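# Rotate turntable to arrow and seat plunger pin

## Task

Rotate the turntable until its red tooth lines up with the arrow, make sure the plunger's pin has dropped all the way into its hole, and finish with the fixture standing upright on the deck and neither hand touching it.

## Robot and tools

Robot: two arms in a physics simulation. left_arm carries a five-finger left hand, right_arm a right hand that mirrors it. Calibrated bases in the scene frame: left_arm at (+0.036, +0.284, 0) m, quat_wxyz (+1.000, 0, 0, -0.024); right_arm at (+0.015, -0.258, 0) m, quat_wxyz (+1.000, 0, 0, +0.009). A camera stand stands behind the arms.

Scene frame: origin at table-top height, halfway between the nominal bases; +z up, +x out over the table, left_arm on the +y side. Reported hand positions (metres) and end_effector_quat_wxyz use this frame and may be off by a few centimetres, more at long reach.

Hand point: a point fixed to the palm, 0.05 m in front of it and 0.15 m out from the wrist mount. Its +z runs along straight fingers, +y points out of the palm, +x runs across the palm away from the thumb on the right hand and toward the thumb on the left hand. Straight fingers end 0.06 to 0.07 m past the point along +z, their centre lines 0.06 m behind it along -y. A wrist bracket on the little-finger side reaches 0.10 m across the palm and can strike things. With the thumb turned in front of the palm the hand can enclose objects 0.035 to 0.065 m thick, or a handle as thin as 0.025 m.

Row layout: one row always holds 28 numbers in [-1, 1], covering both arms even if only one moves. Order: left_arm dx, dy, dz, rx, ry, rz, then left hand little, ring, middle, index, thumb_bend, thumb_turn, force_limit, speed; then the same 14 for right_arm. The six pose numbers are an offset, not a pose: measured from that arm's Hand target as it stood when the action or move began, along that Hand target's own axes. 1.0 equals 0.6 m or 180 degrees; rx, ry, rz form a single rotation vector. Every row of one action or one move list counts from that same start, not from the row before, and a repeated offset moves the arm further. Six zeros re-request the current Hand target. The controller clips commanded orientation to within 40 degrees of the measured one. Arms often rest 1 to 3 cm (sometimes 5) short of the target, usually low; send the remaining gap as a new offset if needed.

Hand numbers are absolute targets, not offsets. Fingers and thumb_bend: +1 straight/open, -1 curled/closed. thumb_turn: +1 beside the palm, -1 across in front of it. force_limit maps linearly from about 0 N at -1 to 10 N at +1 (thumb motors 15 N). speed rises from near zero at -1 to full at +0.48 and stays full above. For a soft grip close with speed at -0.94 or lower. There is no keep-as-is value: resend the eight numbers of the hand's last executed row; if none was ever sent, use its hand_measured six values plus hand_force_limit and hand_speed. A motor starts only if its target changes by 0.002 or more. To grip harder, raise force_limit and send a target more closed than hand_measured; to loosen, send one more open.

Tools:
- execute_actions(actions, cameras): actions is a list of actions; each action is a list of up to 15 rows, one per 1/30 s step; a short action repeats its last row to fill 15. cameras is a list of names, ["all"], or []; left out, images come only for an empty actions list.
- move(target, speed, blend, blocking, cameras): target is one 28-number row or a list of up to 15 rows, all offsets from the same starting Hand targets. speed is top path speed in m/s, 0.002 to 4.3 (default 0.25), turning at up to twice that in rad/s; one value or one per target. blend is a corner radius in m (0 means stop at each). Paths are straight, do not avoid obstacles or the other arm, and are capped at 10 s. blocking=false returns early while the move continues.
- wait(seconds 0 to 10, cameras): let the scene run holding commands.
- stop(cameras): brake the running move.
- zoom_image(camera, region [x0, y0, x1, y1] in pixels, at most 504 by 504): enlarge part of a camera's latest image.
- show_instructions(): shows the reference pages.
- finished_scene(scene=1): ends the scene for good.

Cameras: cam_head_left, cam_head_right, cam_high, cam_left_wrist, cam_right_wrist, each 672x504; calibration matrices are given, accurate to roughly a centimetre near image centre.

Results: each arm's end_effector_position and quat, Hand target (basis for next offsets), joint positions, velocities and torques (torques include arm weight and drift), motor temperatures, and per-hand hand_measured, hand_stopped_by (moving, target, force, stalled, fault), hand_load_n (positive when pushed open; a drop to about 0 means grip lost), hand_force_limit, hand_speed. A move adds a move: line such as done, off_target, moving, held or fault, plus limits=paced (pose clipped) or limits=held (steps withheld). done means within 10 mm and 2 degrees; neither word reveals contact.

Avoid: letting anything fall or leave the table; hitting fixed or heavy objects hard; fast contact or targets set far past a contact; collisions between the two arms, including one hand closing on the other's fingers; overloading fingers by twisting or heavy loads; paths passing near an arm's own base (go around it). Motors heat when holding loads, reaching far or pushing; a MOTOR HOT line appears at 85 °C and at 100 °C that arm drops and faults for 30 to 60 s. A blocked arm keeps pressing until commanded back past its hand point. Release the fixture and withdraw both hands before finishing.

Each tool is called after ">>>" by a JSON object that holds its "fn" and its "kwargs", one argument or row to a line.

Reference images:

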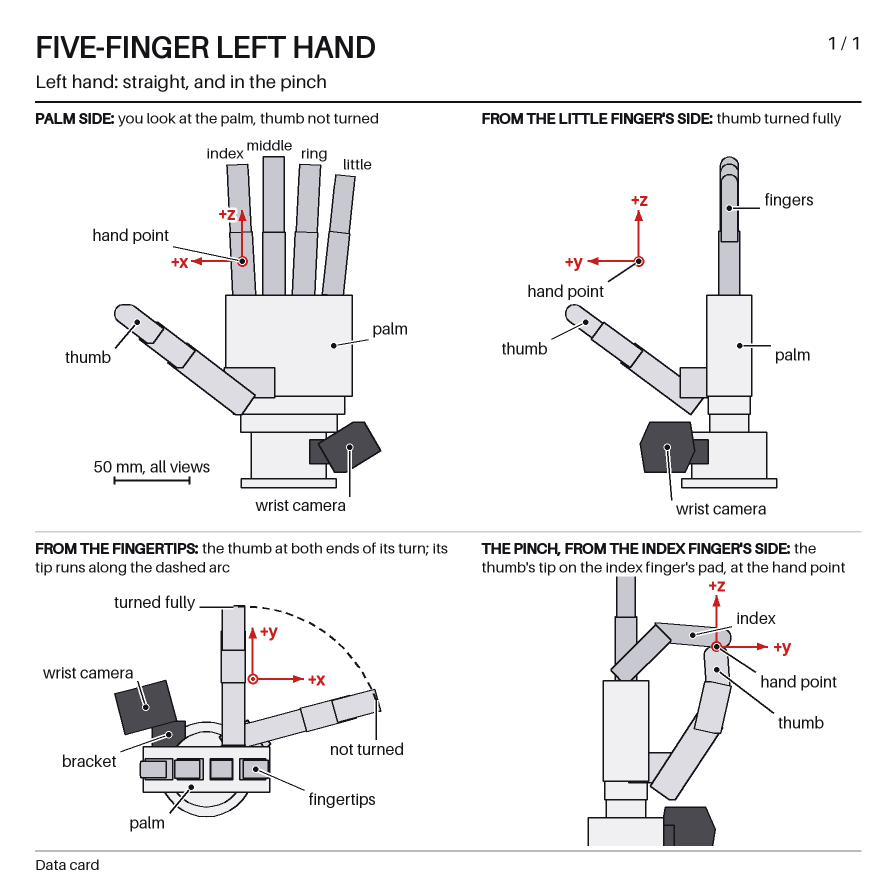

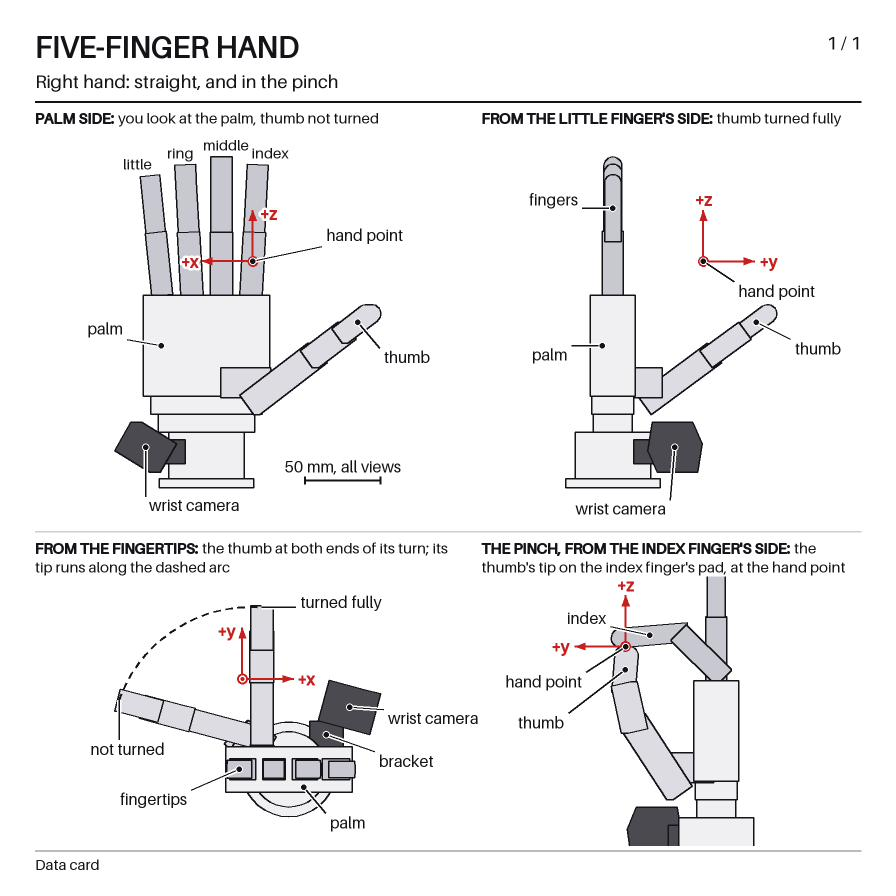

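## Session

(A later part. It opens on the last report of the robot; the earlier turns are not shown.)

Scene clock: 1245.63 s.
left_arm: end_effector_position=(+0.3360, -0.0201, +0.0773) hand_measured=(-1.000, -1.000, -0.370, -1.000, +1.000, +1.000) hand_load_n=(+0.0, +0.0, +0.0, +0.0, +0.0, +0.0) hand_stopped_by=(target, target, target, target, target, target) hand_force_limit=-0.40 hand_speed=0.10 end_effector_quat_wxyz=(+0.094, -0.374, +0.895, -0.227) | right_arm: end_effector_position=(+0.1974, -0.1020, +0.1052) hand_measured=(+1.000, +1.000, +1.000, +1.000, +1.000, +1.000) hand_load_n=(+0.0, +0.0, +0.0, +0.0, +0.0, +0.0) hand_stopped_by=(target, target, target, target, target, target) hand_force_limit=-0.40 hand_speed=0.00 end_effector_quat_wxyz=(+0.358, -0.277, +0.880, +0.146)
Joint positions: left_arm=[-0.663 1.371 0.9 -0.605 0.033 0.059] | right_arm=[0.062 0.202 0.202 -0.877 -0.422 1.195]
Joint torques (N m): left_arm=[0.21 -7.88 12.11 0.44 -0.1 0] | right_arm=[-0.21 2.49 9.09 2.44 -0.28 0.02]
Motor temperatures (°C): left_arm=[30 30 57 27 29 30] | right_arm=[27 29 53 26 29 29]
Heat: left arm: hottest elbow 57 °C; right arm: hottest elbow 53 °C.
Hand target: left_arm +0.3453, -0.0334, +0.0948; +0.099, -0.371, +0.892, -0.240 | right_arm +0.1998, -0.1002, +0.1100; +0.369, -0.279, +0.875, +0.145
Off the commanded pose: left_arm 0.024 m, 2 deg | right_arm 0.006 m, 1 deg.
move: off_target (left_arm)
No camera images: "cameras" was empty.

>>> {"fn": "move", "kwargs": {
  "target": [-0.0047,0.0518,0.0458,0,0,0,-1,-1,-0.37,-1,1,1,-0.4,0.1,0,0,0,0,0,0,1,1,1,1,1,1,-0.4,0],
  "speed": 0.06,
  "cameras": ["cam_left_wrist","cam_right_wrist"]
}}

>>> {"fn": "zoom_image", "kwargs": {
  "camera": "cam_right_wrist",
  "region": [270, 220, 370, 300]
}}

Scene clock: 1265.17 s.
left_arm: end_effector_position=(+0.3387, -0.0227, +0.0639) hand_measured=(-1.000, -1.000, -0.370, -1.000, +1.000, +1.000) hand_load_n=(+0.0, +0.0, +0.0, +0.0, +0.0, +0.0) hand_stopped_by=(target, target, target, target, target, target) hand_force_limit=-0.40 hand_speed=0.10 end_effector_quat_wxyz=(+0.101, -0.371, +0.891, -0.242) | right_arm: end_effector_position=(+0.1974, -0.1020, +0.1052) hand_measured=(+1.000, +1.000, +1.000, +1.000, +1.000, +1.000) hand_load_n=(+0.0, +0.0, +0.0, +0.0, +0.0, +0.0) hand_stopped_by=(target, target, target, target, target, target) hand_force_limit=-0.40 hand_speed=0.00 end_effector_quat_wxyz=(+0.358, -0.277, +0.880, +0.146)
Joint positions: left_arm=[-0.663 1.379 0.86 -0.522 0.035 0.059] | right_arm=[0.062 0.202 0.202 -0.877 -0.422 1.195]
Joint torques (N m): left_arm=[0.85 -6.89 7.6 1.89 -0.01 0.08] | right_arm=[-0.26 2.37 9.1 2.45 -0.28 0.03]
Heat: left arm: hottest elbow 54 °C; right arm: hottest elbow 53 °C.
Hand target: left_arm +0.3379, -0.0222, +0.0555; +0.099, -0.371, +0.892, -0.240 | right_arm +0.1998, -0.1002, +0.1100; +0.369, -0.279, +0.875, +0.145
Off the commanded pose: left_arm 0.009 m, 0 deg | right_arm 0.006 m, 1 deg.
move: done
camera_calibration:
cam_left_wrist: T_world_to_cam=[[0.435138, -0.751967, 0.495178, -0.19995], [-0.8869, -0.263231, 0.379628, 0.262969], [-0.155122, -0.604364, -0.781461, 0.201843], [0, 0, 0, 1]] pos_world=[0.351543, 0.0408521, 0.156913]
cam_right_wrist: T_world_to_cam=[[-0.726759, 0.674358, -0.130623, 0.224166], [0.099954, 0.291967, 0.951191, -0.0843495], [0.679581, 0.67823, -0.279594, 0.0771827], [0, 0, 0, 1]] pos_world=[0.118894, -0.178889, 0.131094]
Images, in order (width x height): cam_left_wrist 672x504, cam_right_wrist 672x504.

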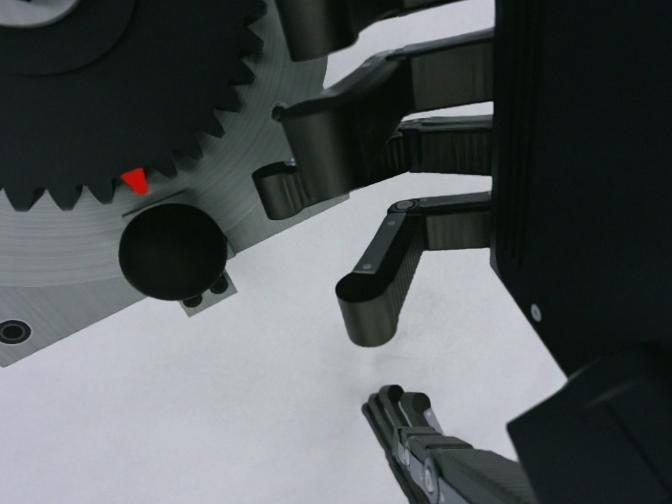

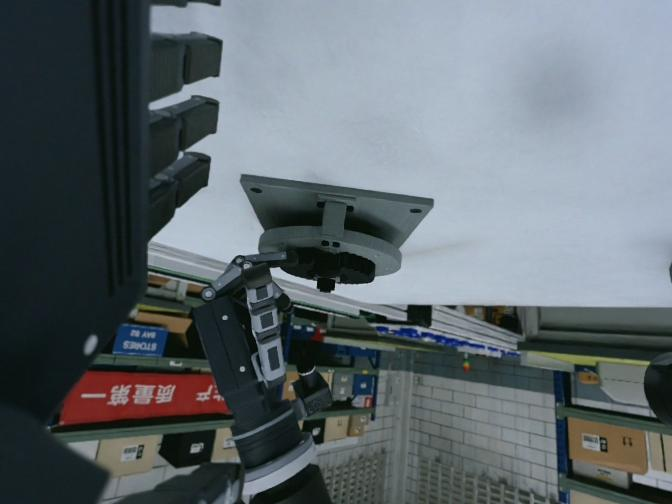

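Scaled by 5.040 from the camera's 672x504 image, which has a finer 960x720 frame.

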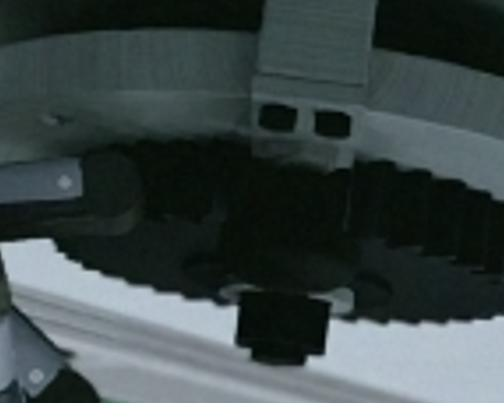

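>>> {"fn": "move", "kwargs": {
  "target": [0,0.0202,-0.0232,0,0,0,-1,-1,-0.37,-1,1,1,-0.4,0.1,0,0,0,0,0,0,1,1,1,1,1,1,-0.4,0],
  "speed": 0.05,
  "cameras": ["cam_left_wrist","cam_right_wrist"]
}}

>>> {"fn": "zoom_image", "kwargs": {
  "camera": "cam_right_wrist",
  "region": [270, 220, 370, 300]
}}

Scene clock: 1288.23 s.
left_arm: end_effector_position=(+0.3291, -0.0150, +0.0652) hand_measured=(-1.000, -1.000, -0.370, -1.000, +1.000, +1.000) hand_load_n=(+0.0, +0.0, +0.0, +0.0, +0.0, +0.0) hand_stopped_by=(target, target, target, target, target, target) hand_force_limit=-0.40 hand_speed=0.10 end_effector_quat_wxyz=(+0.101, -0.371, +0.890, -0.244) | right_arm: end_effector_position=(+0.1974, -0.1020, +0.1052) hand_measured=(+1.000, +1.000, +1.000, +1.000, +1.000, +1.000) hand_load_n=(+0.0, +0.0, +0.0, +0.0, +0.0, +0.0) hand_stopped_by=(target, target, target, target, target, target) hand_force_limit=-0.40 hand_speed=0.00 end_effector_quat_wxyz=(+0.358, -0.277, +0.880, +0.146)
Joint positions: left_arm=[-0.663 1.343 0.827 -0.522 0.037 0.059] | right_arm=[0.062 0.202 0.202 -0.877 -0.422 1.195]
Joint torques (N m): left_arm=[1.03 -7.71 7.41 1.07 -0.01 0.11] | right_arm=[-0.26 2.37 9.11 2.43 -0.29 0.02]
Motor temperatures (°C): left_arm=[30 29 51 27 29 30] | right_arm=[27 29 53 26 28 29]
Heat: left arm: hottest elbow 51 °C; right arm: hottest elbow 53 °C.
Hand target: left_arm +0.3254, -0.0098, +0.0613; +0.099, -0.371, +0.892, -0.240 | right_arm +0.1998, -0.1002, +0.1100; +0.369, -0.279, +0.875, +0.145
Off the commanded pose: left_arm 0.007 m, 1 deg | right_arm 0.006 m, 1 deg.
move: done
camera_calibration:
cam_left_wrist: T_world_to_cam=[[0.433346, -0.750386, 0.499132, -0.190218], [-0.887951, -0.260787, 0.378857, 0.256477], [-0.154122, -0.607381, -0.779317, 0.205487], [0, 0, 0, 1]] pos_world=[0.34184, 0.0489584, 0.157915]
cam_right_wrist: T_world_to_cam=[[-0.726759, 0.674358, -0.130623, 0.224166], [0.099954, 0.291967, 0.951191, -0.0843495], [0.679581, 0.67823, -0.279594, 0.0771827], [0, 0, 0, 1]] pos_world=[0.118894, -0.178889, 0.131094]
Images, in order (width x height): cam_left_wrist 672x504, cam_right_wrist 672x504.

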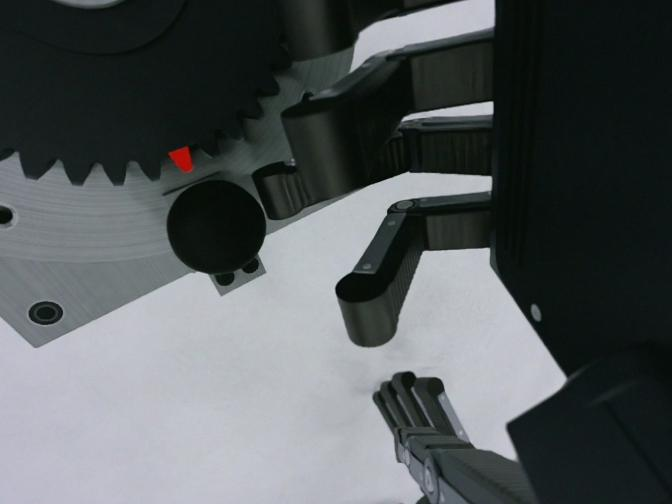

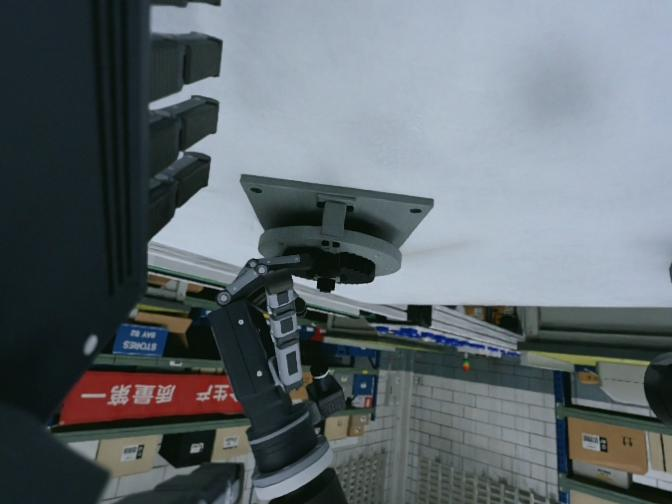

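Scaled by 5.040 from the camera's 672x504 image, which has a finer 960x720 frame.

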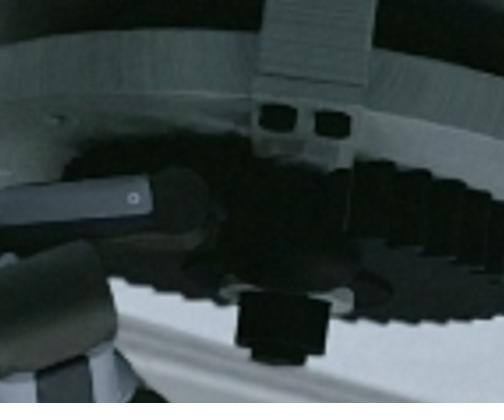

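>>> {"fn": "move", "kwargs": {
  "target": [0,0.0093,-0.0073,0,0,0,-1,-1,-0.37,-1,1,1,-0.4,0.1,0,0,0,0,0,0,1,1,1,1,1,1,-0.4,0],
  "speed": 0.05,
  "cameras": ["cam_left_wrist","cam_right_wrist"]
}}

>>> {"fn": "zoom_image", "kwargs": {
  "camera": "cam_right_wrist",
  "region": [270, 220, 370, 300]
}}

Scene clock: 1295.80 s.
left_arm: end_effector_position=(+0.3256, -0.0120, +0.0644) hand_measured=(-1.000, -1.000, -0.370, -1.000, +1.000, +1.000) hand_load_n=(+0.0, +0.5, +3.5, +0.0, +0.0, +0.0) hand_stopped_by=(target, target, target, target, target, target) hand_force_limit=-0.40 hand_speed=0.10 end_effector_quat_wxyz=(+0.101, -0.371, +0.890, -0.244) | right_arm: end_effector_position=(+0.1974, -0.1020, +0.1052) hand_measured=(+1.000, +1.000, +1.000, +1.000, +1.000, +1.000) hand_load_n=(+0.0, +0.0, +0.0, +0.0, +0.0, +0.0) hand_stopped_by=(target, target, target, target, target, target) hand_force_limit=-0.40 hand_speed=0.00 end_effector_quat_wxyz=(+0.358, -0.277, +0.880, +0.146)
Joint positions: left_arm=[-0.663 1.332 0.816 -0.522 0.037 0.059] | right_arm=[0.062 0.202 0.202 -0.877 -0.422 1.195]
Joint torques (N m): left_arm=[1.14 -8 7.01 0.85 0 0.12] | right_arm=[-0.15 2.37 9.09 2.43 -0.28 0.03]
Heat: left arm: hottest elbow 50 °C; right arm: hottest elbow 53 °C.
Hand target: left_arm +0.3206, -0.0049, +0.0624; +0.099, -0.371, +0.892, -0.240 | right_arm +0.1998, -0.1002, +0.1100; +0.369, -0.279, +0.875, +0.145
Off the commanded pose: left_arm 0.009 m, 1 deg | right_arm 0.006 m, 1 deg.
move: done
camera_calibration:
cam_left_wrist: T_world_to_cam=[[0.433824, -0.750779, 0.498125, -0.186128], [-0.887597, -0.261122, 0.379455, 0.254311], [-0.154816, -0.606751, -0.77967, 0.206496], [0, 0, 0, 1]] pos_world=[0.338441, 0.0519571, 0.157214]
cam_right_wrist: T_world_to_cam=[[-0.726759, 0.674358, -0.130623, 0.224166], [0.099954, 0.291967, 0.951191, -0.0843495], [0.679581, 0.67823, -0.279594, 0.0771827], [0, 0, 0, 1]] pos_world=[0.118894, -0.178889, 0.131094]
Images, in order (width x height): cam_left_wrist 672x504, cam_right_wrist 672x504.

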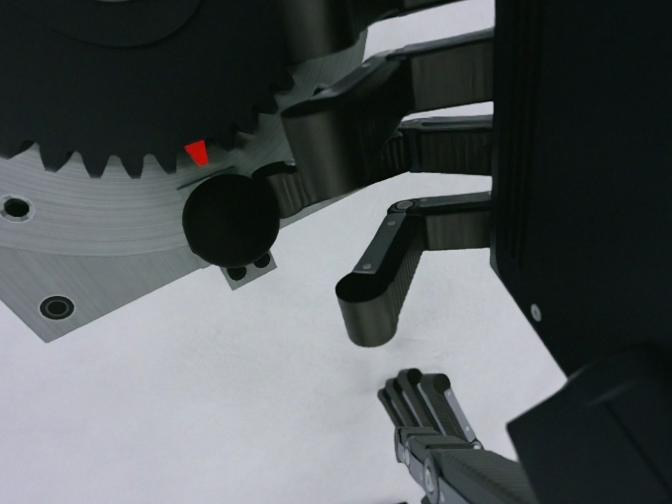

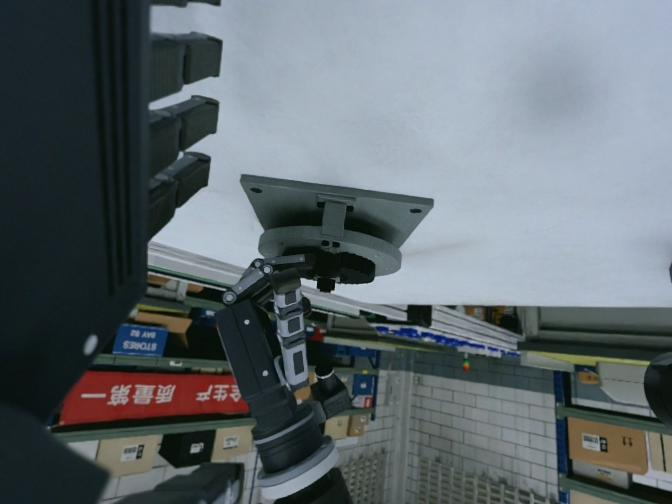

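Scaled by 5.040 from the camera's 672x504 image, which has a finer 960x720 frame.

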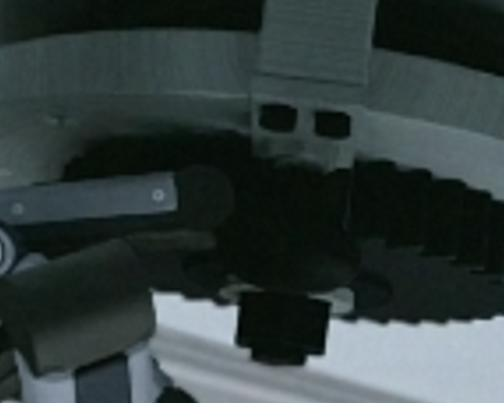

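>>> {"fn": "move", "kwargs": {
  "target": [
    [0,-0.0045,0.0025,0,0,0,-1,-1,-0.37,-1,1,1,-0.4,0.1,0,0,0,0,0,0,1,1,1,1,1,1,-0.4,0],
    [0,-0.0045,0.0025,0,0,0,-1,-1,-0.28,-1,1,1,-0.4,0.1,0,0,0,0,0,0,1,1,1,1,1,1,-0.4,0],
    [0,0.008,-0.0045,0,0,0,-1,-1,-0.28,-1,1,1,-0.4,0.1,0,0,0,0,0,0,1,1,1,1,1,1,-0.4,0]
  ],
  "speed": 0.04,
  "cameras": ["cam_left_wrist","cam_right_wrist"]
}}

>>> {"fn": "zoom_image", "kwargs": {
  "camera": "cam_right_wrist",
  "region": [270, 220, 370, 300]
}}

Scene clock: 1318.10 s.
left_arm: end_effector_position=(+0.3206, -0.0079, +0.0656) hand_measured=(-1.000, -1.000, -0.280, -1.000, +1.000, +1.000) hand_load_n=(+0.0, +0.0, +0.5, +0.5, +0.0, +0.0) hand_stopped_by=(target, target, target, target, target, target) hand_force_limit=-0.40 hand_speed=0.10 end_effector_quat_wxyz=(+0.101, -0.371, +0.890, -0.246) | right_arm: end_effector_position=(+0.1974, -0.1020, +0.1052) hand_measured=(+1.000, +1.000, +1.000, +1.000, +1.000, +1.000) hand_load_n=(+0.0, +0.0, +0.0, +0.0, +0.0, +0.0) hand_stopped_by=(target, target, target, target, target, target) hand_force_limit=-0.40 hand_speed=0.00 end_effector_quat_wxyz=(+0.358, -0.277, +0.880, +0.146)
Joint positions: left_arm=[-0.663 1.31 0.798 -0.522 0.038 0.059] | right_arm=[0.062 0.202 0.202 -0.877 -0.422 1.195]
Joint torques (N m): left_arm=[1.2 -7.47 7.42 0.84 0 0.13] | right_arm=[-0.26 2.37 9.11 2.43 -0.28 0.03]
Heat: left arm: hottest elbow 48 °C; right arm: hottest elbow 53 °C.
Hand target: left_arm +0.3166, -0.0010, +0.0623; +0.099, -0.371, +0.892, -0.240 | right_arm +0.1998, -0.1002, +0.1100; +0.369, -0.279, +0.875, +0.145
Off the commanded pose: left_arm 0.009 m, 1 deg | right_arm 0.006 m, 1 deg.
move: done
camera_calibration:
cam_left_wrist: T_world_to_cam=[[0.432161, -0.749237, 0.501877, -0.18122], [-0.888687, -0.25928, 0.378167, 0.25081], [-0.15321, -0.60944, -0.777888, 0.208403], [0, 0, 0, 1]] pos_world=[0.333137, 0.0562628, 0.158217]
cam_right_wrist: T_world_to_cam=[[-0.726759, 0.674358, -0.130623, 0.224166], [0.099954, 0.291967, 0.951191, -0.0843495], [0.679581, 0.67823, -0.279594, 0.0771827], [0, 0, 0, 1]] pos_world=[0.118894, -0.178889, 0.131094]
Images, in order (width x height): cam_left_wrist 672x504, cam_right_wrist 672x504.

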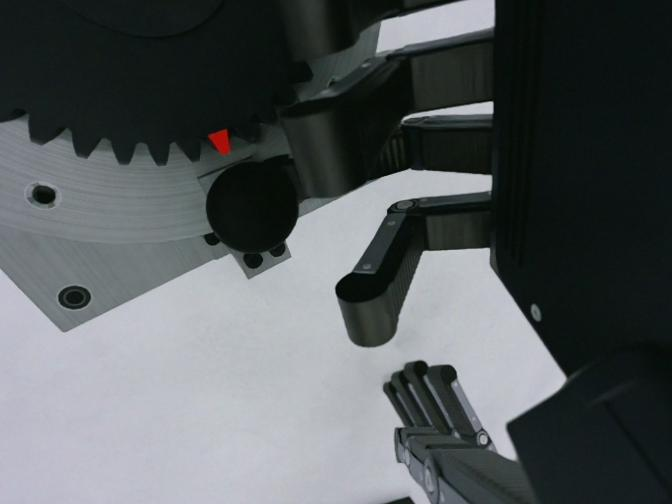

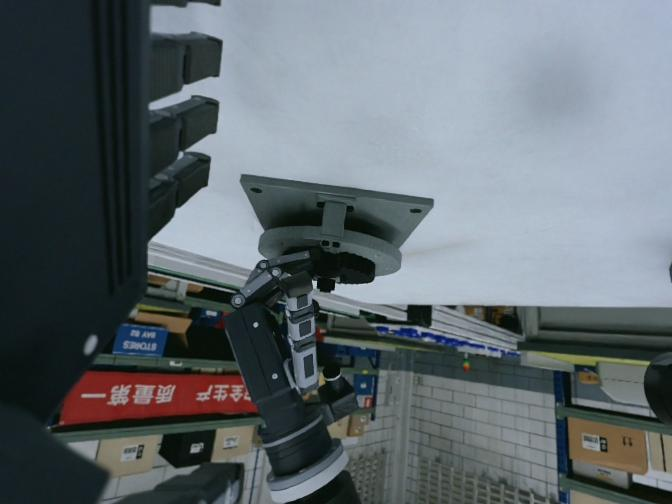

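Scaled by 5.040 from the camera's 672x504 image, which has a finer 960x720 frame.

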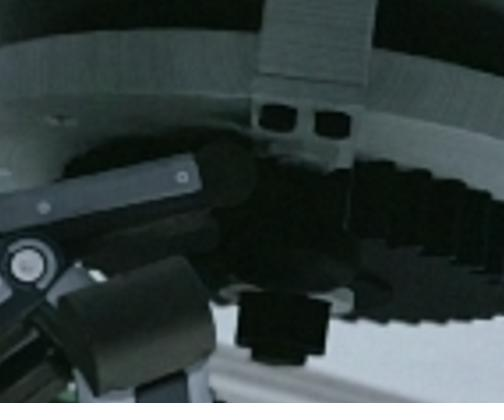

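>>> {"fn": "execute_actions", "kwargs": {
  "actions": [
    [[0,0,0,0,0,0,-1,-1,-0.28,-1,1,-1,-0.4,0.0,0,0,0,0,0,0,1,1,1,1,1,1,-0.4,0]],
    [[0,0,0,0,0,0,-1,-1,-0.28,-1,1,-1,-0.4,0.0,0,0,0,0,0,0,1,1,1,1,1,1,-0.4,0]]
  ],
  "cameras": ["cam_left_wrist","cam_right_wrist"]
}}

>>> {"fn": "zoom_image", "kwargs": {
  "camera": "cam_right_wrist",
  "region": [270, 220, 390, 316]
}}

Scene clock: 1331.53 s.
left_arm: end_effector_position=(+0.3206, -0.0079, +0.0656) hand_measured=(-1.000, -1.000, -0.280, -1.000, +1.000, -1.000) hand_load_n=(+0.5, +0.0, +0.5, +0.0, +0.0, +0.0) hand_stopped_by=(target, target, target, target, target, target) hand_force_limit=-0.40 hand_speed=0.00 end_effector_quat_wxyz=(+0.101, -0.371, +0.890, -0.246) | right_arm: end_effector_position=(+0.1974, -0.1020, +0.1052) hand_measured=(+1.000, +1.000, +1.000, +1.000, +1.000, +1.000) hand_load_n=(+0.0, +0.0, +0.0, +0.0, +0.0, +0.0) hand_stopped_by=(target, target, target, target, target, target) hand_force_limit=-0.40 hand_speed=0.00 end_effector_quat_wxyz=(+0.358, -0.277, +0.880, +0.146)
Joint positions: left_arm=[-0.663 1.31 0.798 -0.522 0.038 0.059] | right_arm=[0.062 0.202 0.202 -0.877 -0.422 1.195]
Joint torques (N m): left_arm=[1.26 -7.47 7.41 0.83 -0.03 0.14] | right_arm=[-0.21 2.32 9.09 2.45 -0.28 0.03]
Heat: left arm: hottest elbow 48 °C; right arm: hottest elbow 53 °C.
Hand target: left_arm +0.3166, -0.0010, +0.0623; +0.099, -0.371, +0.892, -0.240 | right_arm +0.1998, -0.1002, +0.1100; +0.369, -0.279, +0.875, +0.145
Off the commanded pose: left_arm 0.009 m, 1 deg | right_arm 0.006 m, 1 deg.
camera_calibration:
cam_left_wrist: T_world_to_cam=[[0.432161, -0.749237, 0.501877, -0.18122], [-0.888687, -0.25928, 0.378167, 0.25081], [-0.15321, -0.60944, -0.777888, 0.208403], [0, 0, 0, 1]] pos_world=[0.333137, 0.0562628, 0.158217]
cam_right_wrist: T_world_to_cam=[[-0.726759, 0.674358, -0.130623, 0.224166], [0.099954, 0.291967, 0.951191, -0.0843495], [0.679581, 0.67823, -0.279594, 0.0771827], [0, 0, 0, 1]] pos_world=[0.118894, -0.178889, 0.131094]
Images, in order (width x height): cam_left_wrist 672x504, cam_right_wrist 672x504.

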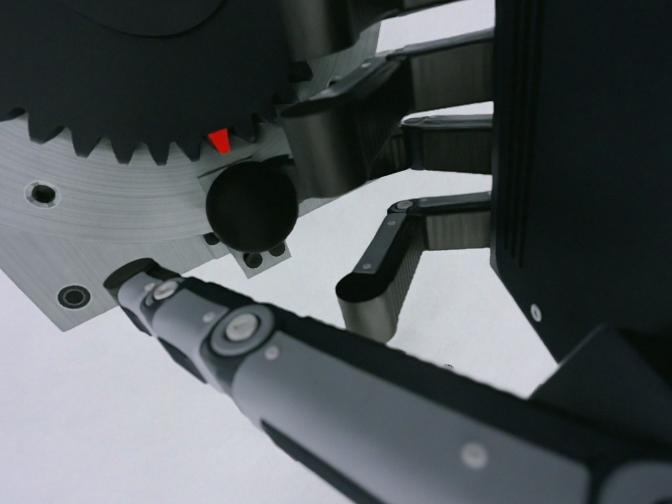

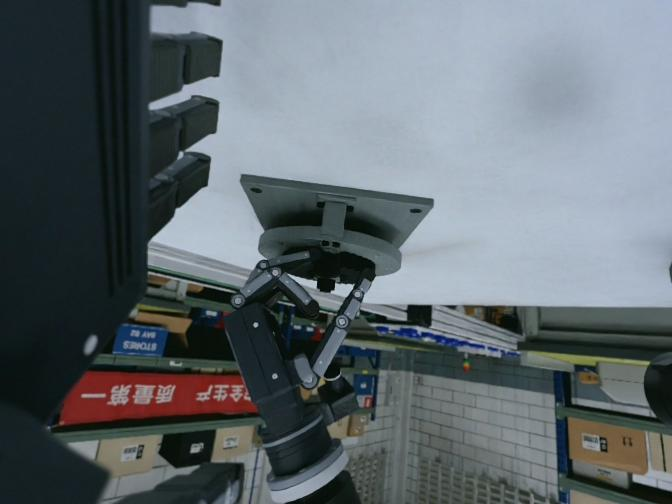

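Scaled by 4.200 from the camera's 672x504 image, which has a finer 960x720 frame.

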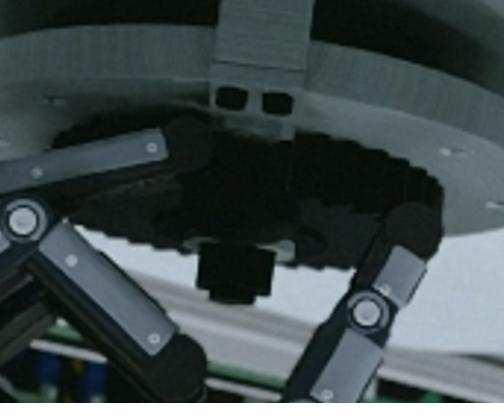

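>>> {"fn": "execute_actions", "kwargs": {
  "actions": [
    [[0,0,0,0,0,0,-1,-1,-0.28,-1,0.55,-1,-0.6,-0.85,0,0,0,0,0,0,1,1,1,1,1,1,-0.4,0]]
  ],
  "cameras": ["cam_left_wrist","cam_right_wrist"]
}}

>>> {"fn": "zoom_image", "kwargs": {
  "camera": "cam_right_wrist",
  "region": [270, 220, 390, 316]
}}

Scene clock: 1340.10 s.
left_arm: end_effector_position=(+0.3204, -0.0077, +0.0659) hand_measured=(-1.000, -1.000, -0.280, -1.000, +0.688, -1.000) hand_load_n=(+0.0, +0.0, +3.0, +0.0, +3.5, +0.5) hand_stopped_by=(target, target, target, target, force, target) hand_force_limit=-0.60 hand_speed=-0.85 end_effector_quat_wxyz=(+0.101, -0.371, +0.890, -0.246) | right_arm: end_effector_position=(+0.1974, -0.1020, +0.1052) hand_measured=(+1.000, +1.000, +1.000, +1.000, +1.000, +1.000) hand_load_n=(+0.0, +0.0, +0.0, +0.0, +0.0, +0.0) hand_stopped_by=(target, target, target, target, target, target) hand_force_limit=-0.40 hand_speed=0.00 end_effector_quat_wxyz=(+0.358, -0.277, +0.880, +0.146)
Joint positions: left_arm=[-0.663 1.309 0.797 -0.522 0.038 0.059] | right_arm=[0.062 0.202 0.202 -0.877 -0.422 1.195]
Joint torques (N m): left_arm=[1.26 -7.41 7.49 0.83 -0.02 0.14] | right_arm=[-0.21 2.43 9.1 2.43 -0.28 0.03]
Heat: left arm: hottest elbow 47 °C; right arm: hottest elbow 53 °C.
Hand target: left_arm +0.3167, -0.0010, +0.0624; +0.099, -0.371, +0.892, -0.240 | right_arm +0.1998, -0.1002, +0.1100; +0.369, -0.279, +0.875, +0.145
Off the commanded pose: left_arm 0.009 m, 1 deg | right_arm 0.006 m, 1 deg.
camera_calibration:
cam_left_wrist: T_world_to_cam=[[0.431852, -0.749023, 0.502463, -0.18101], [-0.888922, -0.25913, 0.377717, 0.250774], [-0.152715, -0.609768, -0.777728, 0.208541], [0, 0, 0, 1]] pos_world=[0.332936, 0.0565635, 0.158417]
cam_right_wrist: T_world_to_cam=[[-0.726759, 0.674358, -0.130623, 0.224166], [0.099954, 0.291967, 0.951191, -0.0843495], [0.679581, 0.67823, -0.279594, 0.0771827], [0, 0, 0, 1]] pos_world=[0.118894, -0.178889, 0.131094]
Images, in order (width x height): cam_left_wrist 672x504, cam_right_wrist 672x504.

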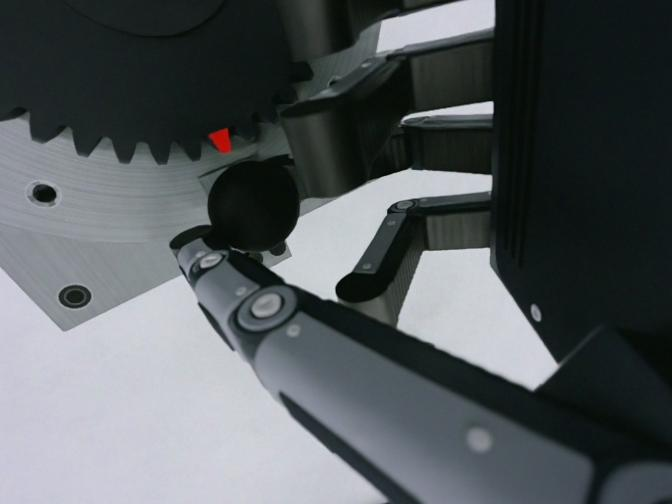

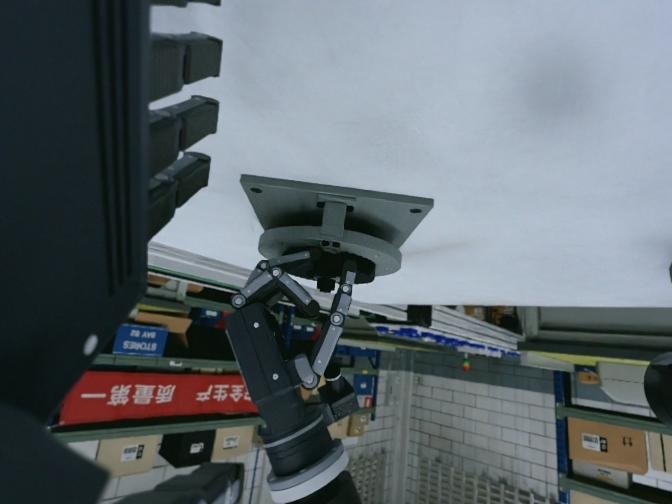

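Scaled by 4.200 from the camera's 672x504 image, which has a finer 960x720 frame.

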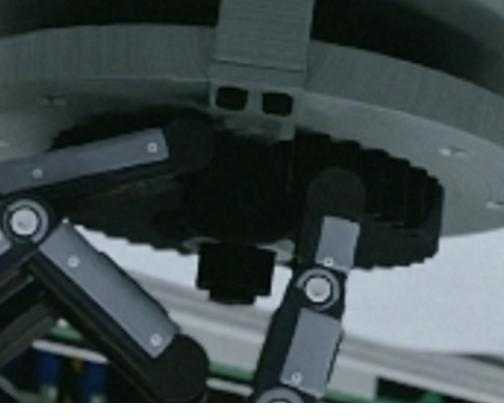

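>>> {"fn": "move", "kwargs": {
  "target": [0,-0.0253,-0.0238,0,0,0,-1,-1,-0.28,-1,0.55,-1,-0.6,-0.85,0,0,0,0,0,0,1,1,1,1,1,1,-0.4,0],
  "speed": 0.03,
  "cameras": ["cam_right_wrist"]
}}

>>> {"fn": "zoom_image", "kwargs": {
  "camera": "cam_right_wrist",
  "region": [270, 220, 390, 316]
}}

Scene clock: 1351.70 s.
left_arm: end_effector_position=(+0.3179, -0.0056, +0.0669) hand_measured=(-1.000, -1.000, -0.280, -1.000, +0.688, -1.000) hand_load_n=(+0.0, +0.5, +8.5, +0.0, +1.0, +0.0) hand_stopped_by=(target, target, target, target, force, target) hand_force_limit=-0.60 hand_speed=-0.85 end_effector_quat_wxyz=(+0.098, -0.371, +0.891, -0.240) | right_arm: end_effector_position=(+0.1974, -0.1020, +0.1052) hand_measured=(+1.000, +1.000, +1.000, +1.000, +1.000, +1.000) hand_load_n=(+0.5, +0.0, +0.0, +0.0, +0.0, +0.0) hand_stopped_by=(target, target, target, target, target, target) hand_force_limit=-0.40 hand_speed=0.00 end_effector_quat_wxyz=(+0.358, -0.277, +0.880, +0.146)
Joint positions: left_arm=[-0.663 1.306 0.802 -0.542 0.038 0.059] | right_arm=[0.062 0.202 0.202 -0.877 -0.422 1.195]
Joint torques (N m): left_arm=[1.2 -8.18 10.86 -0.88 -0.05 0.13] | right_arm=[-0.26 2.37 9.09 2.43 -0.28 0.03]
Heat: left arm: hottest elbow 48 °C; right arm: hottest elbow 52 °C.
Hand target: left_arm +0.3209, -0.0052, +0.0823; +0.099, -0.371, +0.892, -0.240 | right_arm +0.1998, -0.1002, +0.1100; +0.369, -0.279, +0.875, +0.145
Off the commanded pose: left_arm 0.016 m, 0 deg | right_arm 0.006 m, 1 deg.
move: off_target (left_arm)
camera_calibration:
cam_right_wrist: T_world_to_cam=[[-0.726759, 0.674358, -0.130623, 0.224166], [0.099954, 0.291967, 0.951191, -0.0843495], [0.679581, 0.67823, -0.279594, 0.0771827], [0, 0, 0, 1]] pos_world=[0.118894, -0.178889, 0.131094]
Images, in order (width x height): cam_right_wrist 672x504.

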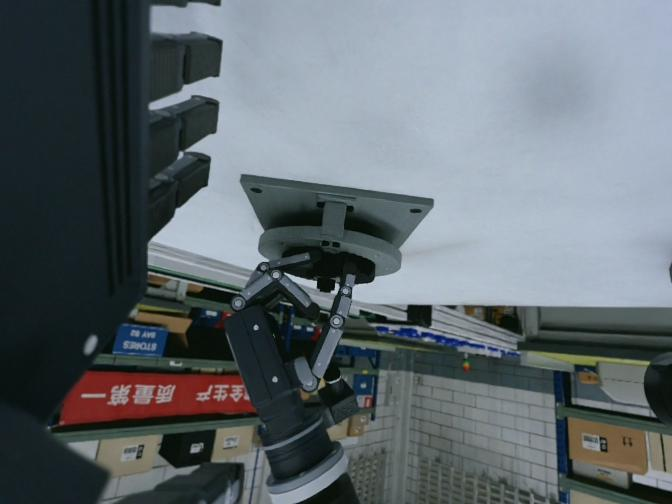

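Scaled by 4.200 from the camera's 672x504 image, which has a finer 960x720 frame.

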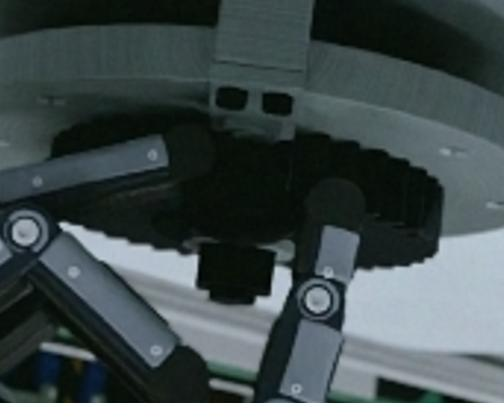

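>>> {"fn": "move", "kwargs": {
  "target": [
    [0,0,0,0,0,0,-1,-1,-0.28,-1,0.5,-1,-0.5,-0.85,0,0,0,0,0,0,1,1,1,1,1,1,-0.4,0],
    [0,-0.0212,-0.0166,0,0,0,-1,-1,-0.28,-1,0.5,-1,-0.5,-0.85,0,0,0,0,0,0,1,1,1,1,1,1,-0.4,0]
  ],
  "speed": 0.02,
  "cameras": ["cam_right_wrist","cam_left_wrist"]
}}

>>> {"fn": "zoom_image", "kwargs": {
  "camera": "cam_right_wrist",
  "region": [270, 220, 390, 316]
}}

Scene clock: 1358.37 s.
left_arm: end_effector_position=(+0.3179, -0.0056, +0.0693) hand_measured=(-1.000, -1.000, -0.278, -1.000, +0.676, -1.000) hand_load_n=(+0.0, +0.0, +18.5, +0.0, +0.5, +0.0) hand_stopped_by=(target, target, target, target, force, target) hand_force_limit=-0.50 hand_speed=-0.85 end_effector_quat_wxyz=(+0.095, -0.372, +0.893, -0.234) | right_arm: end_effector_position=(+0.1974, -0.1020, +0.1052) hand_measured=(+1.000, +1.000, +1.000, +1.000, +1.000, +1.000) hand_load_n=(+0.0, +0.0, +0.0, +0.0, +0.0, +0.0) hand_stopped_by=(target, target, target, target, target, target) hand_force_limit=-0.40 hand_speed=0.00 end_effector_quat_wxyz=(+0.358, -0.277, +0.880, +0.146)
Joint positions: left_arm=[-0.663 1.312 0.817 -0.567 0.038 0.059] | right_arm=[0.062 0.202 0.202 -0.877 -0.422 1.195]
Joint torques (N m): left_arm=[1.03 -8.94 12.74 -1.66 -0.07 0.11] | right_arm=[-0.26 2.37 9.09 2.47 -0.29 0.03]
Heat: left arm: hottest elbow 49 °C; right arm: hottest elbow 52 °C.
Hand target: left_arm +0.3251, -0.0094, +0.0973; +0.099, -0.371, +0.892, -0.240 | right_arm +0.1998, -0.1002, +0.1100; +0.369, -0.279, +0.875, +0.145
Off the commanded pose: left_arm 0.029 m, 1 deg | right_arm 0.006 m, 1 deg.
move: off_target (left_arm)
camera_calibration:
cam_left_wrist: T_world_to_cam=[[0.442406, -0.758177, 0.479003, -0.181905], [-0.880627, -0.266241, 0.391932, 0.244136], [-0.169623, -0.595217, -0.785458, 0.218153], [0, 0, 0, 1]] pos_world=[0.332472, 0.0569317, 0.162798]
cam_right_wrist: T_world_to_cam=[[-0.726759, 0.674358, -0.130623, 0.224166], [0.099954, 0.291967, 0.951191, -0.0843495], [0.679581, 0.67823, -0.279594, 0.0771827], [0, 0, 0, 1]] pos_world=[0.118894, -0.178889, 0.131094]
Images, in order (width x height): cam_left_wrist 672x504, cam_right_wrist 672x504.

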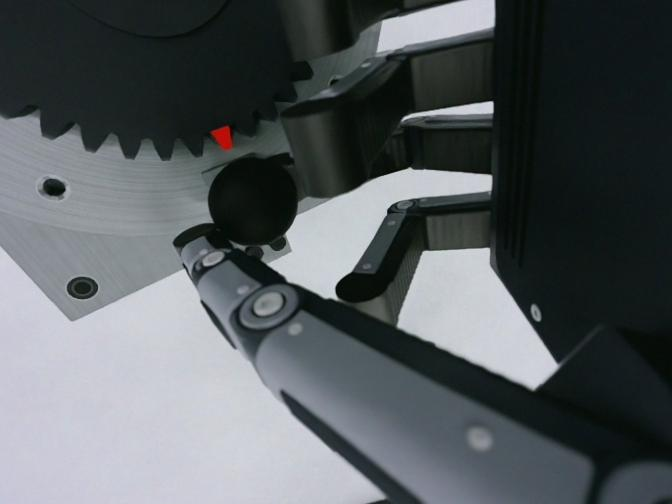

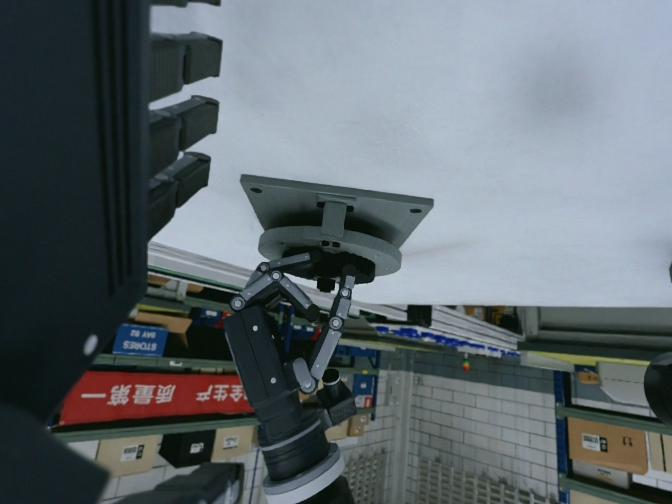

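Scaled by 4.200 from the camera's 672x504 image, which has a finer 960x720 frame.

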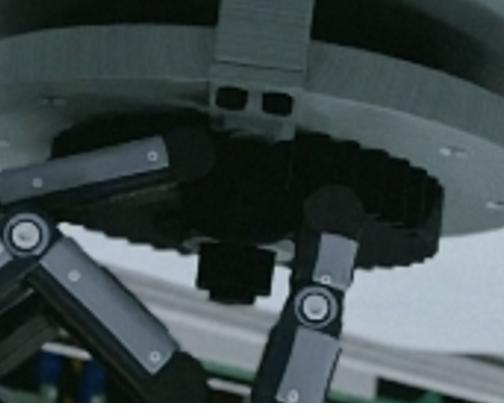

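>>> {"fn": "move", "kwargs": {
  "target": [
    [0,0,0,0.03,0,0,-1,-1,-0.28,-1,0.5,-1,-0.5,-0.85,0,0,0,0,0,0,1,1,1,1,1,1,-0.4,0]
  ],
  "speed": 0.02,
  "cameras": ["cam_right_wrist","cam_left_wrist"]
}}

>>> {"fn": "zoom_image", "kwargs": {
  "camera": "cam_right_wrist",
  "region": [270, 220, 390, 316]
}}

Scene clock: 1376.47 s.
left_arm: end_effector_position=(+0.3202, -0.0078, +0.0722) hand_measured=(-1.000, -1.000, -0.278, -1.000, +0.676, -1.000) hand_load_n=(+0.0, +0.0, +16.5, +0.0, +1.5, +0.0) hand_stopped_by=(target, target, target, target, force, target) hand_force_limit=-0.50 hand_speed=-0.85 end_effector_quat_wxyz=(+0.105, -0.369, +0.887, -0.255) | right_arm: end_effector_position=(+0.1974, -0.1020, +0.1052) hand_measured=(+1.000, +1.000, +1.000, +1.000, +1.000, +1.000) hand_load_n=(+0.0, +0.0, +0.0, +0.0, +0.0, +0.0) hand_stopped_by=(target, target, target, target, target, target) hand_force_limit=-0.40 hand_speed=0.00 end_effector_quat_wxyz=(+0.358, -0.277, +0.880, +0.146)
Joint positions: left_arm=[-0.663 1.287 0.791 -0.517 0.04 0.059] | right_arm=[0.062 0.202 0.202 -0.877 -0.422 1.195]
Joint torques (N m): left_arm=[1.26 -10.64 9.13 1.13 0.13 0.11] | right_arm=[-0.21 2.43 9.13 2.43 -0.28 0.03]
Heat: left arm: hottest elbow 51 °C; right arm: hottest elbow 52 °C.
Hand target: left_arm +0.3251, -0.0094, +0.0973; +0.116, -0.366, +0.879, -0.282 | right_arm +0.1998, -0.1002, +0.1100; +0.369, -0.279, +0.875, +0.145
Off the commanded pose: left_arm 0.026 m, 3 deg | right_arm 0.006 m, 1 deg.
move: off_target (left_arm)
camera_calibration:
cam_left_wrist: T_world_to_cam=[[0.423893, -0.741765, 0.519712, -0.182813], [-0.894543, -0.253042, 0.36846, 0.250682], [-0.141802, -0.621092, -0.770803, 0.209244], [0, 0, 0, 1]] pos_world=[0.33141, 0.0577886, 0.16393]
cam_right_wrist: T_world_to_cam=[[-0.726759, 0.674358, -0.130623, 0.224166], [0.099954, 0.291967, 0.951191, -0.0843495], [0.679581, 0.67823, -0.279594, 0.0771827], [0, 0, 0, 1]] pos_world=[0.118894, -0.178889, 0.131094]
Images, in order (width x height): cam_left_wrist 672x504, cam_right_wrist 672x504.

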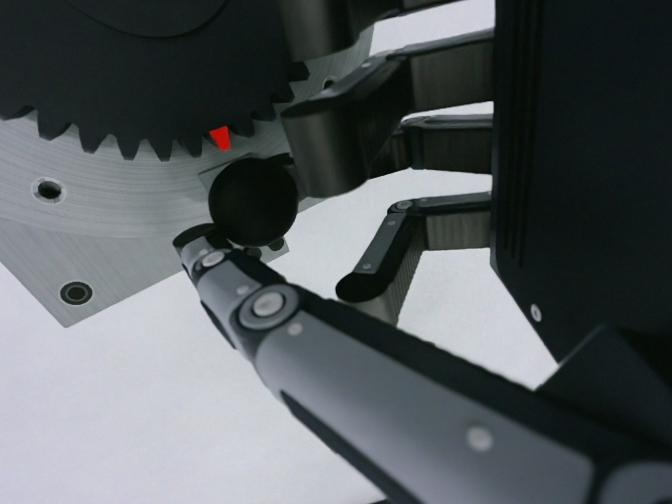

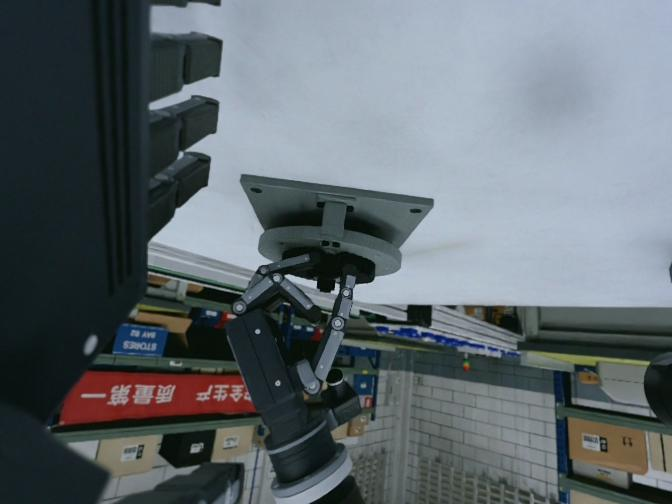

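Scaled by 4.200 from the camera's 672x504 image, which has a finer 960x720 frame.

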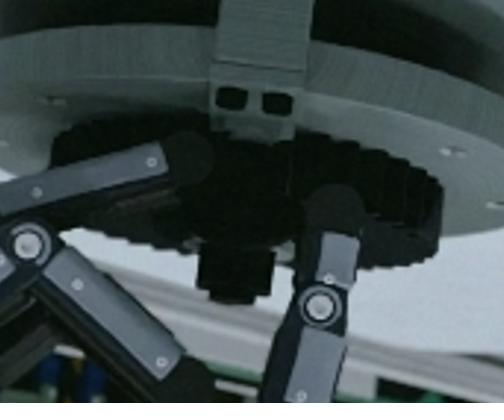

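>>> {"fn": "zoom_image", "kwargs": {
  "camera": "cam_left_wrist",
  "region": [180, 120, 340, 280]
}}

Scaled by 3.150 from the camera's 672x504 image, which has a finer 960x720 frame.

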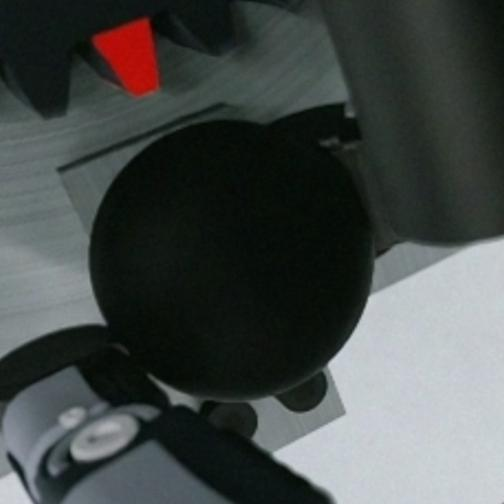

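>>> {"fn": "zoom_image", "kwargs": {
  "camera": "cam_right_wrist",
  "region": [230, 165, 440, 285]
}}

Scaled by 2.400 from the camera's 672x504 image, which has a finer 960x720 frame.

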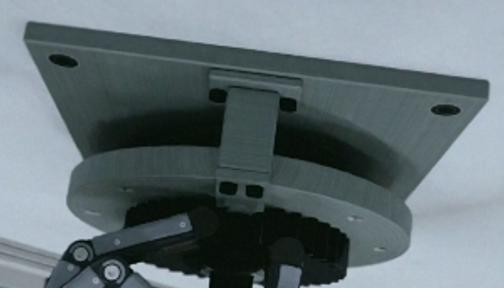

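>>> {"fn": "move", "kwargs": {
  "target": [
    [0,0.0116,0.0163,0,0,0,-1,-1,-0.28,-1,0.5,-1,-0.5,-0.85,-0.0095,0.0085,0.0642,-0.014,-0.0878,0.005,1,1,1,1,1,-1,-0.4,0]
  ],
  "speed": 0.05,
  "cameras": ["cam_right_wrist","cam_left_wrist"]
}}

>>> {"fn": "zoom_image", "kwargs": {
  "camera": "cam_right_wrist",
  "region": [260, 190, 400, 302]
}}

Scene clock: 1501.83 s.
left_arm: end_effector_position=(+0.3202, -0.0078, +0.0710) hand_measured=(-1.000, -1.000, -0.278, -1.000, +0.676, -1.000) hand_load_n=(+0.0, +0.0, +11.5, +0.0, +2.5, +0.5) hand_stopped_by=(target, target, target, target, force, target) hand_force_limit=-0.50 hand_speed=-0.85 end_effector_quat_wxyz=(+0.107, -0.369, +0.886, -0.261) | right_arm: end_effector_position=(+0.2188, -0.0838, +0.1022) hand_measured=(+1.000, +1.000, +1.000, +1.000, +1.000, -1.000) hand_load_n=(+0.0, +0.0, +0.0, +0.0, +0.0, -0.5) hand_stopped_by=(target, target, target, target, target, target) hand_force_limit=-0.40 hand_speed=0.00 end_effector_quat_wxyz=(+0.466, -0.267, +0.823, +0.187)
Joint positions: left_arm=[-0.663 1.281 0.78 -0.498 0.041 0.059] | right_arm=[0.092 0.158 0.035 -0.477 -0.5 1.321]
Joint torques (N m): left_arm=[1.26 -9.17 8.64 1.61 0.11 0.11] | right_arm=[-1.08 3.25 9.33 1.77 -0.23 -0.04]
Heat: left arm: hottest elbow 51 °C; right arm: hottest elbow 52 °C.
Hand target: left_arm +0.3251, -0.0094, +0.0868; +0.116, -0.366, +0.880, -0.281 (not the last commanded pose) | right_arm +0.2185, -0.0841, +0.1018; +0.464, -0.266, +0.824, +0.186 (not the last commanded pose)
Off the commanded pose: left_arm 0.015 m, 3 deg | right_arm 0.016 m, 3 deg.
move: held (right_arm; a check stopped the path), off_target (left_arm; braked when a check withheld steps of right_arm); limits=held
pose unreachable (right arm): on one or more control steps of this call, first in action 0 (counted from 0), this arm could not follow its commanded pose, so it was not sent that pose on those steps. It may still have moved: this result reports where it is.
cause: moving toward the commanded pose would bring two parts of the arm too close to each other (joints 2 (shoulder) and 3 (elbow) lie between them).
camera_calibration:
cam_left_wrist: T_world_to_cam=[[0.419266, -0.737357, 0.529641, -0.18145], [-0.897757, -0.249928, 0.362723, 0.252532], [-0.135085, -0.627567, -0.766754, 0.205845], [0, 0, 0, 1]] pos_world=[0.330595, 0.0585031, 0.162337]
cam_right_wrist: T_world_to_cam=[[-0.702733, 0.690552, -0.171186, 0.22723], [-0.102627, 0.139707, 0.98486, -0.0608431], [0.704013, 0.709662, -0.0273073, 0.0210192], [0, 0, 0, 1]] pos_world=[0.13864, -0.16333, 0.0993944]
Images, in order (width x height): cam_left_wrist 672x504, cam_right_wrist 672x504.

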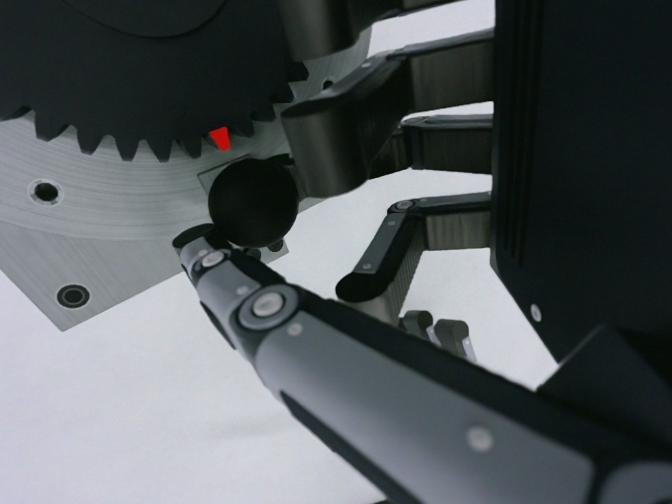

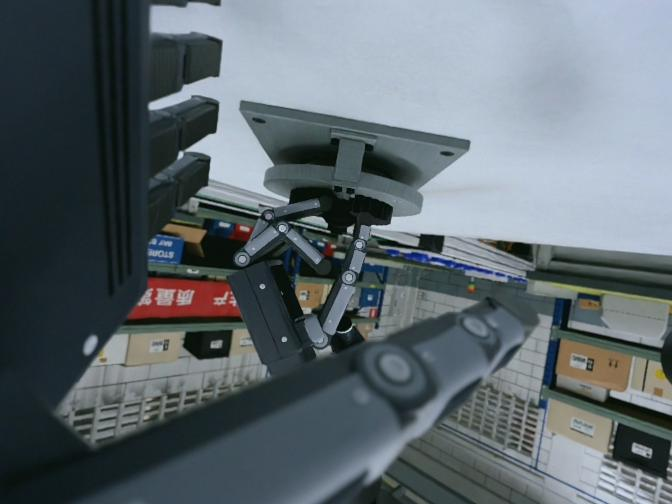

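Scaled by 3.600 from the camera's 672x504 image, which has a finer 960x720 frame.

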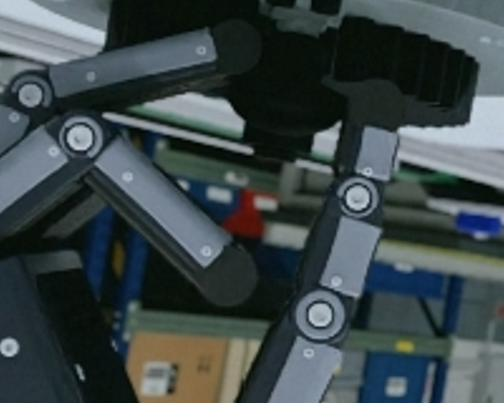

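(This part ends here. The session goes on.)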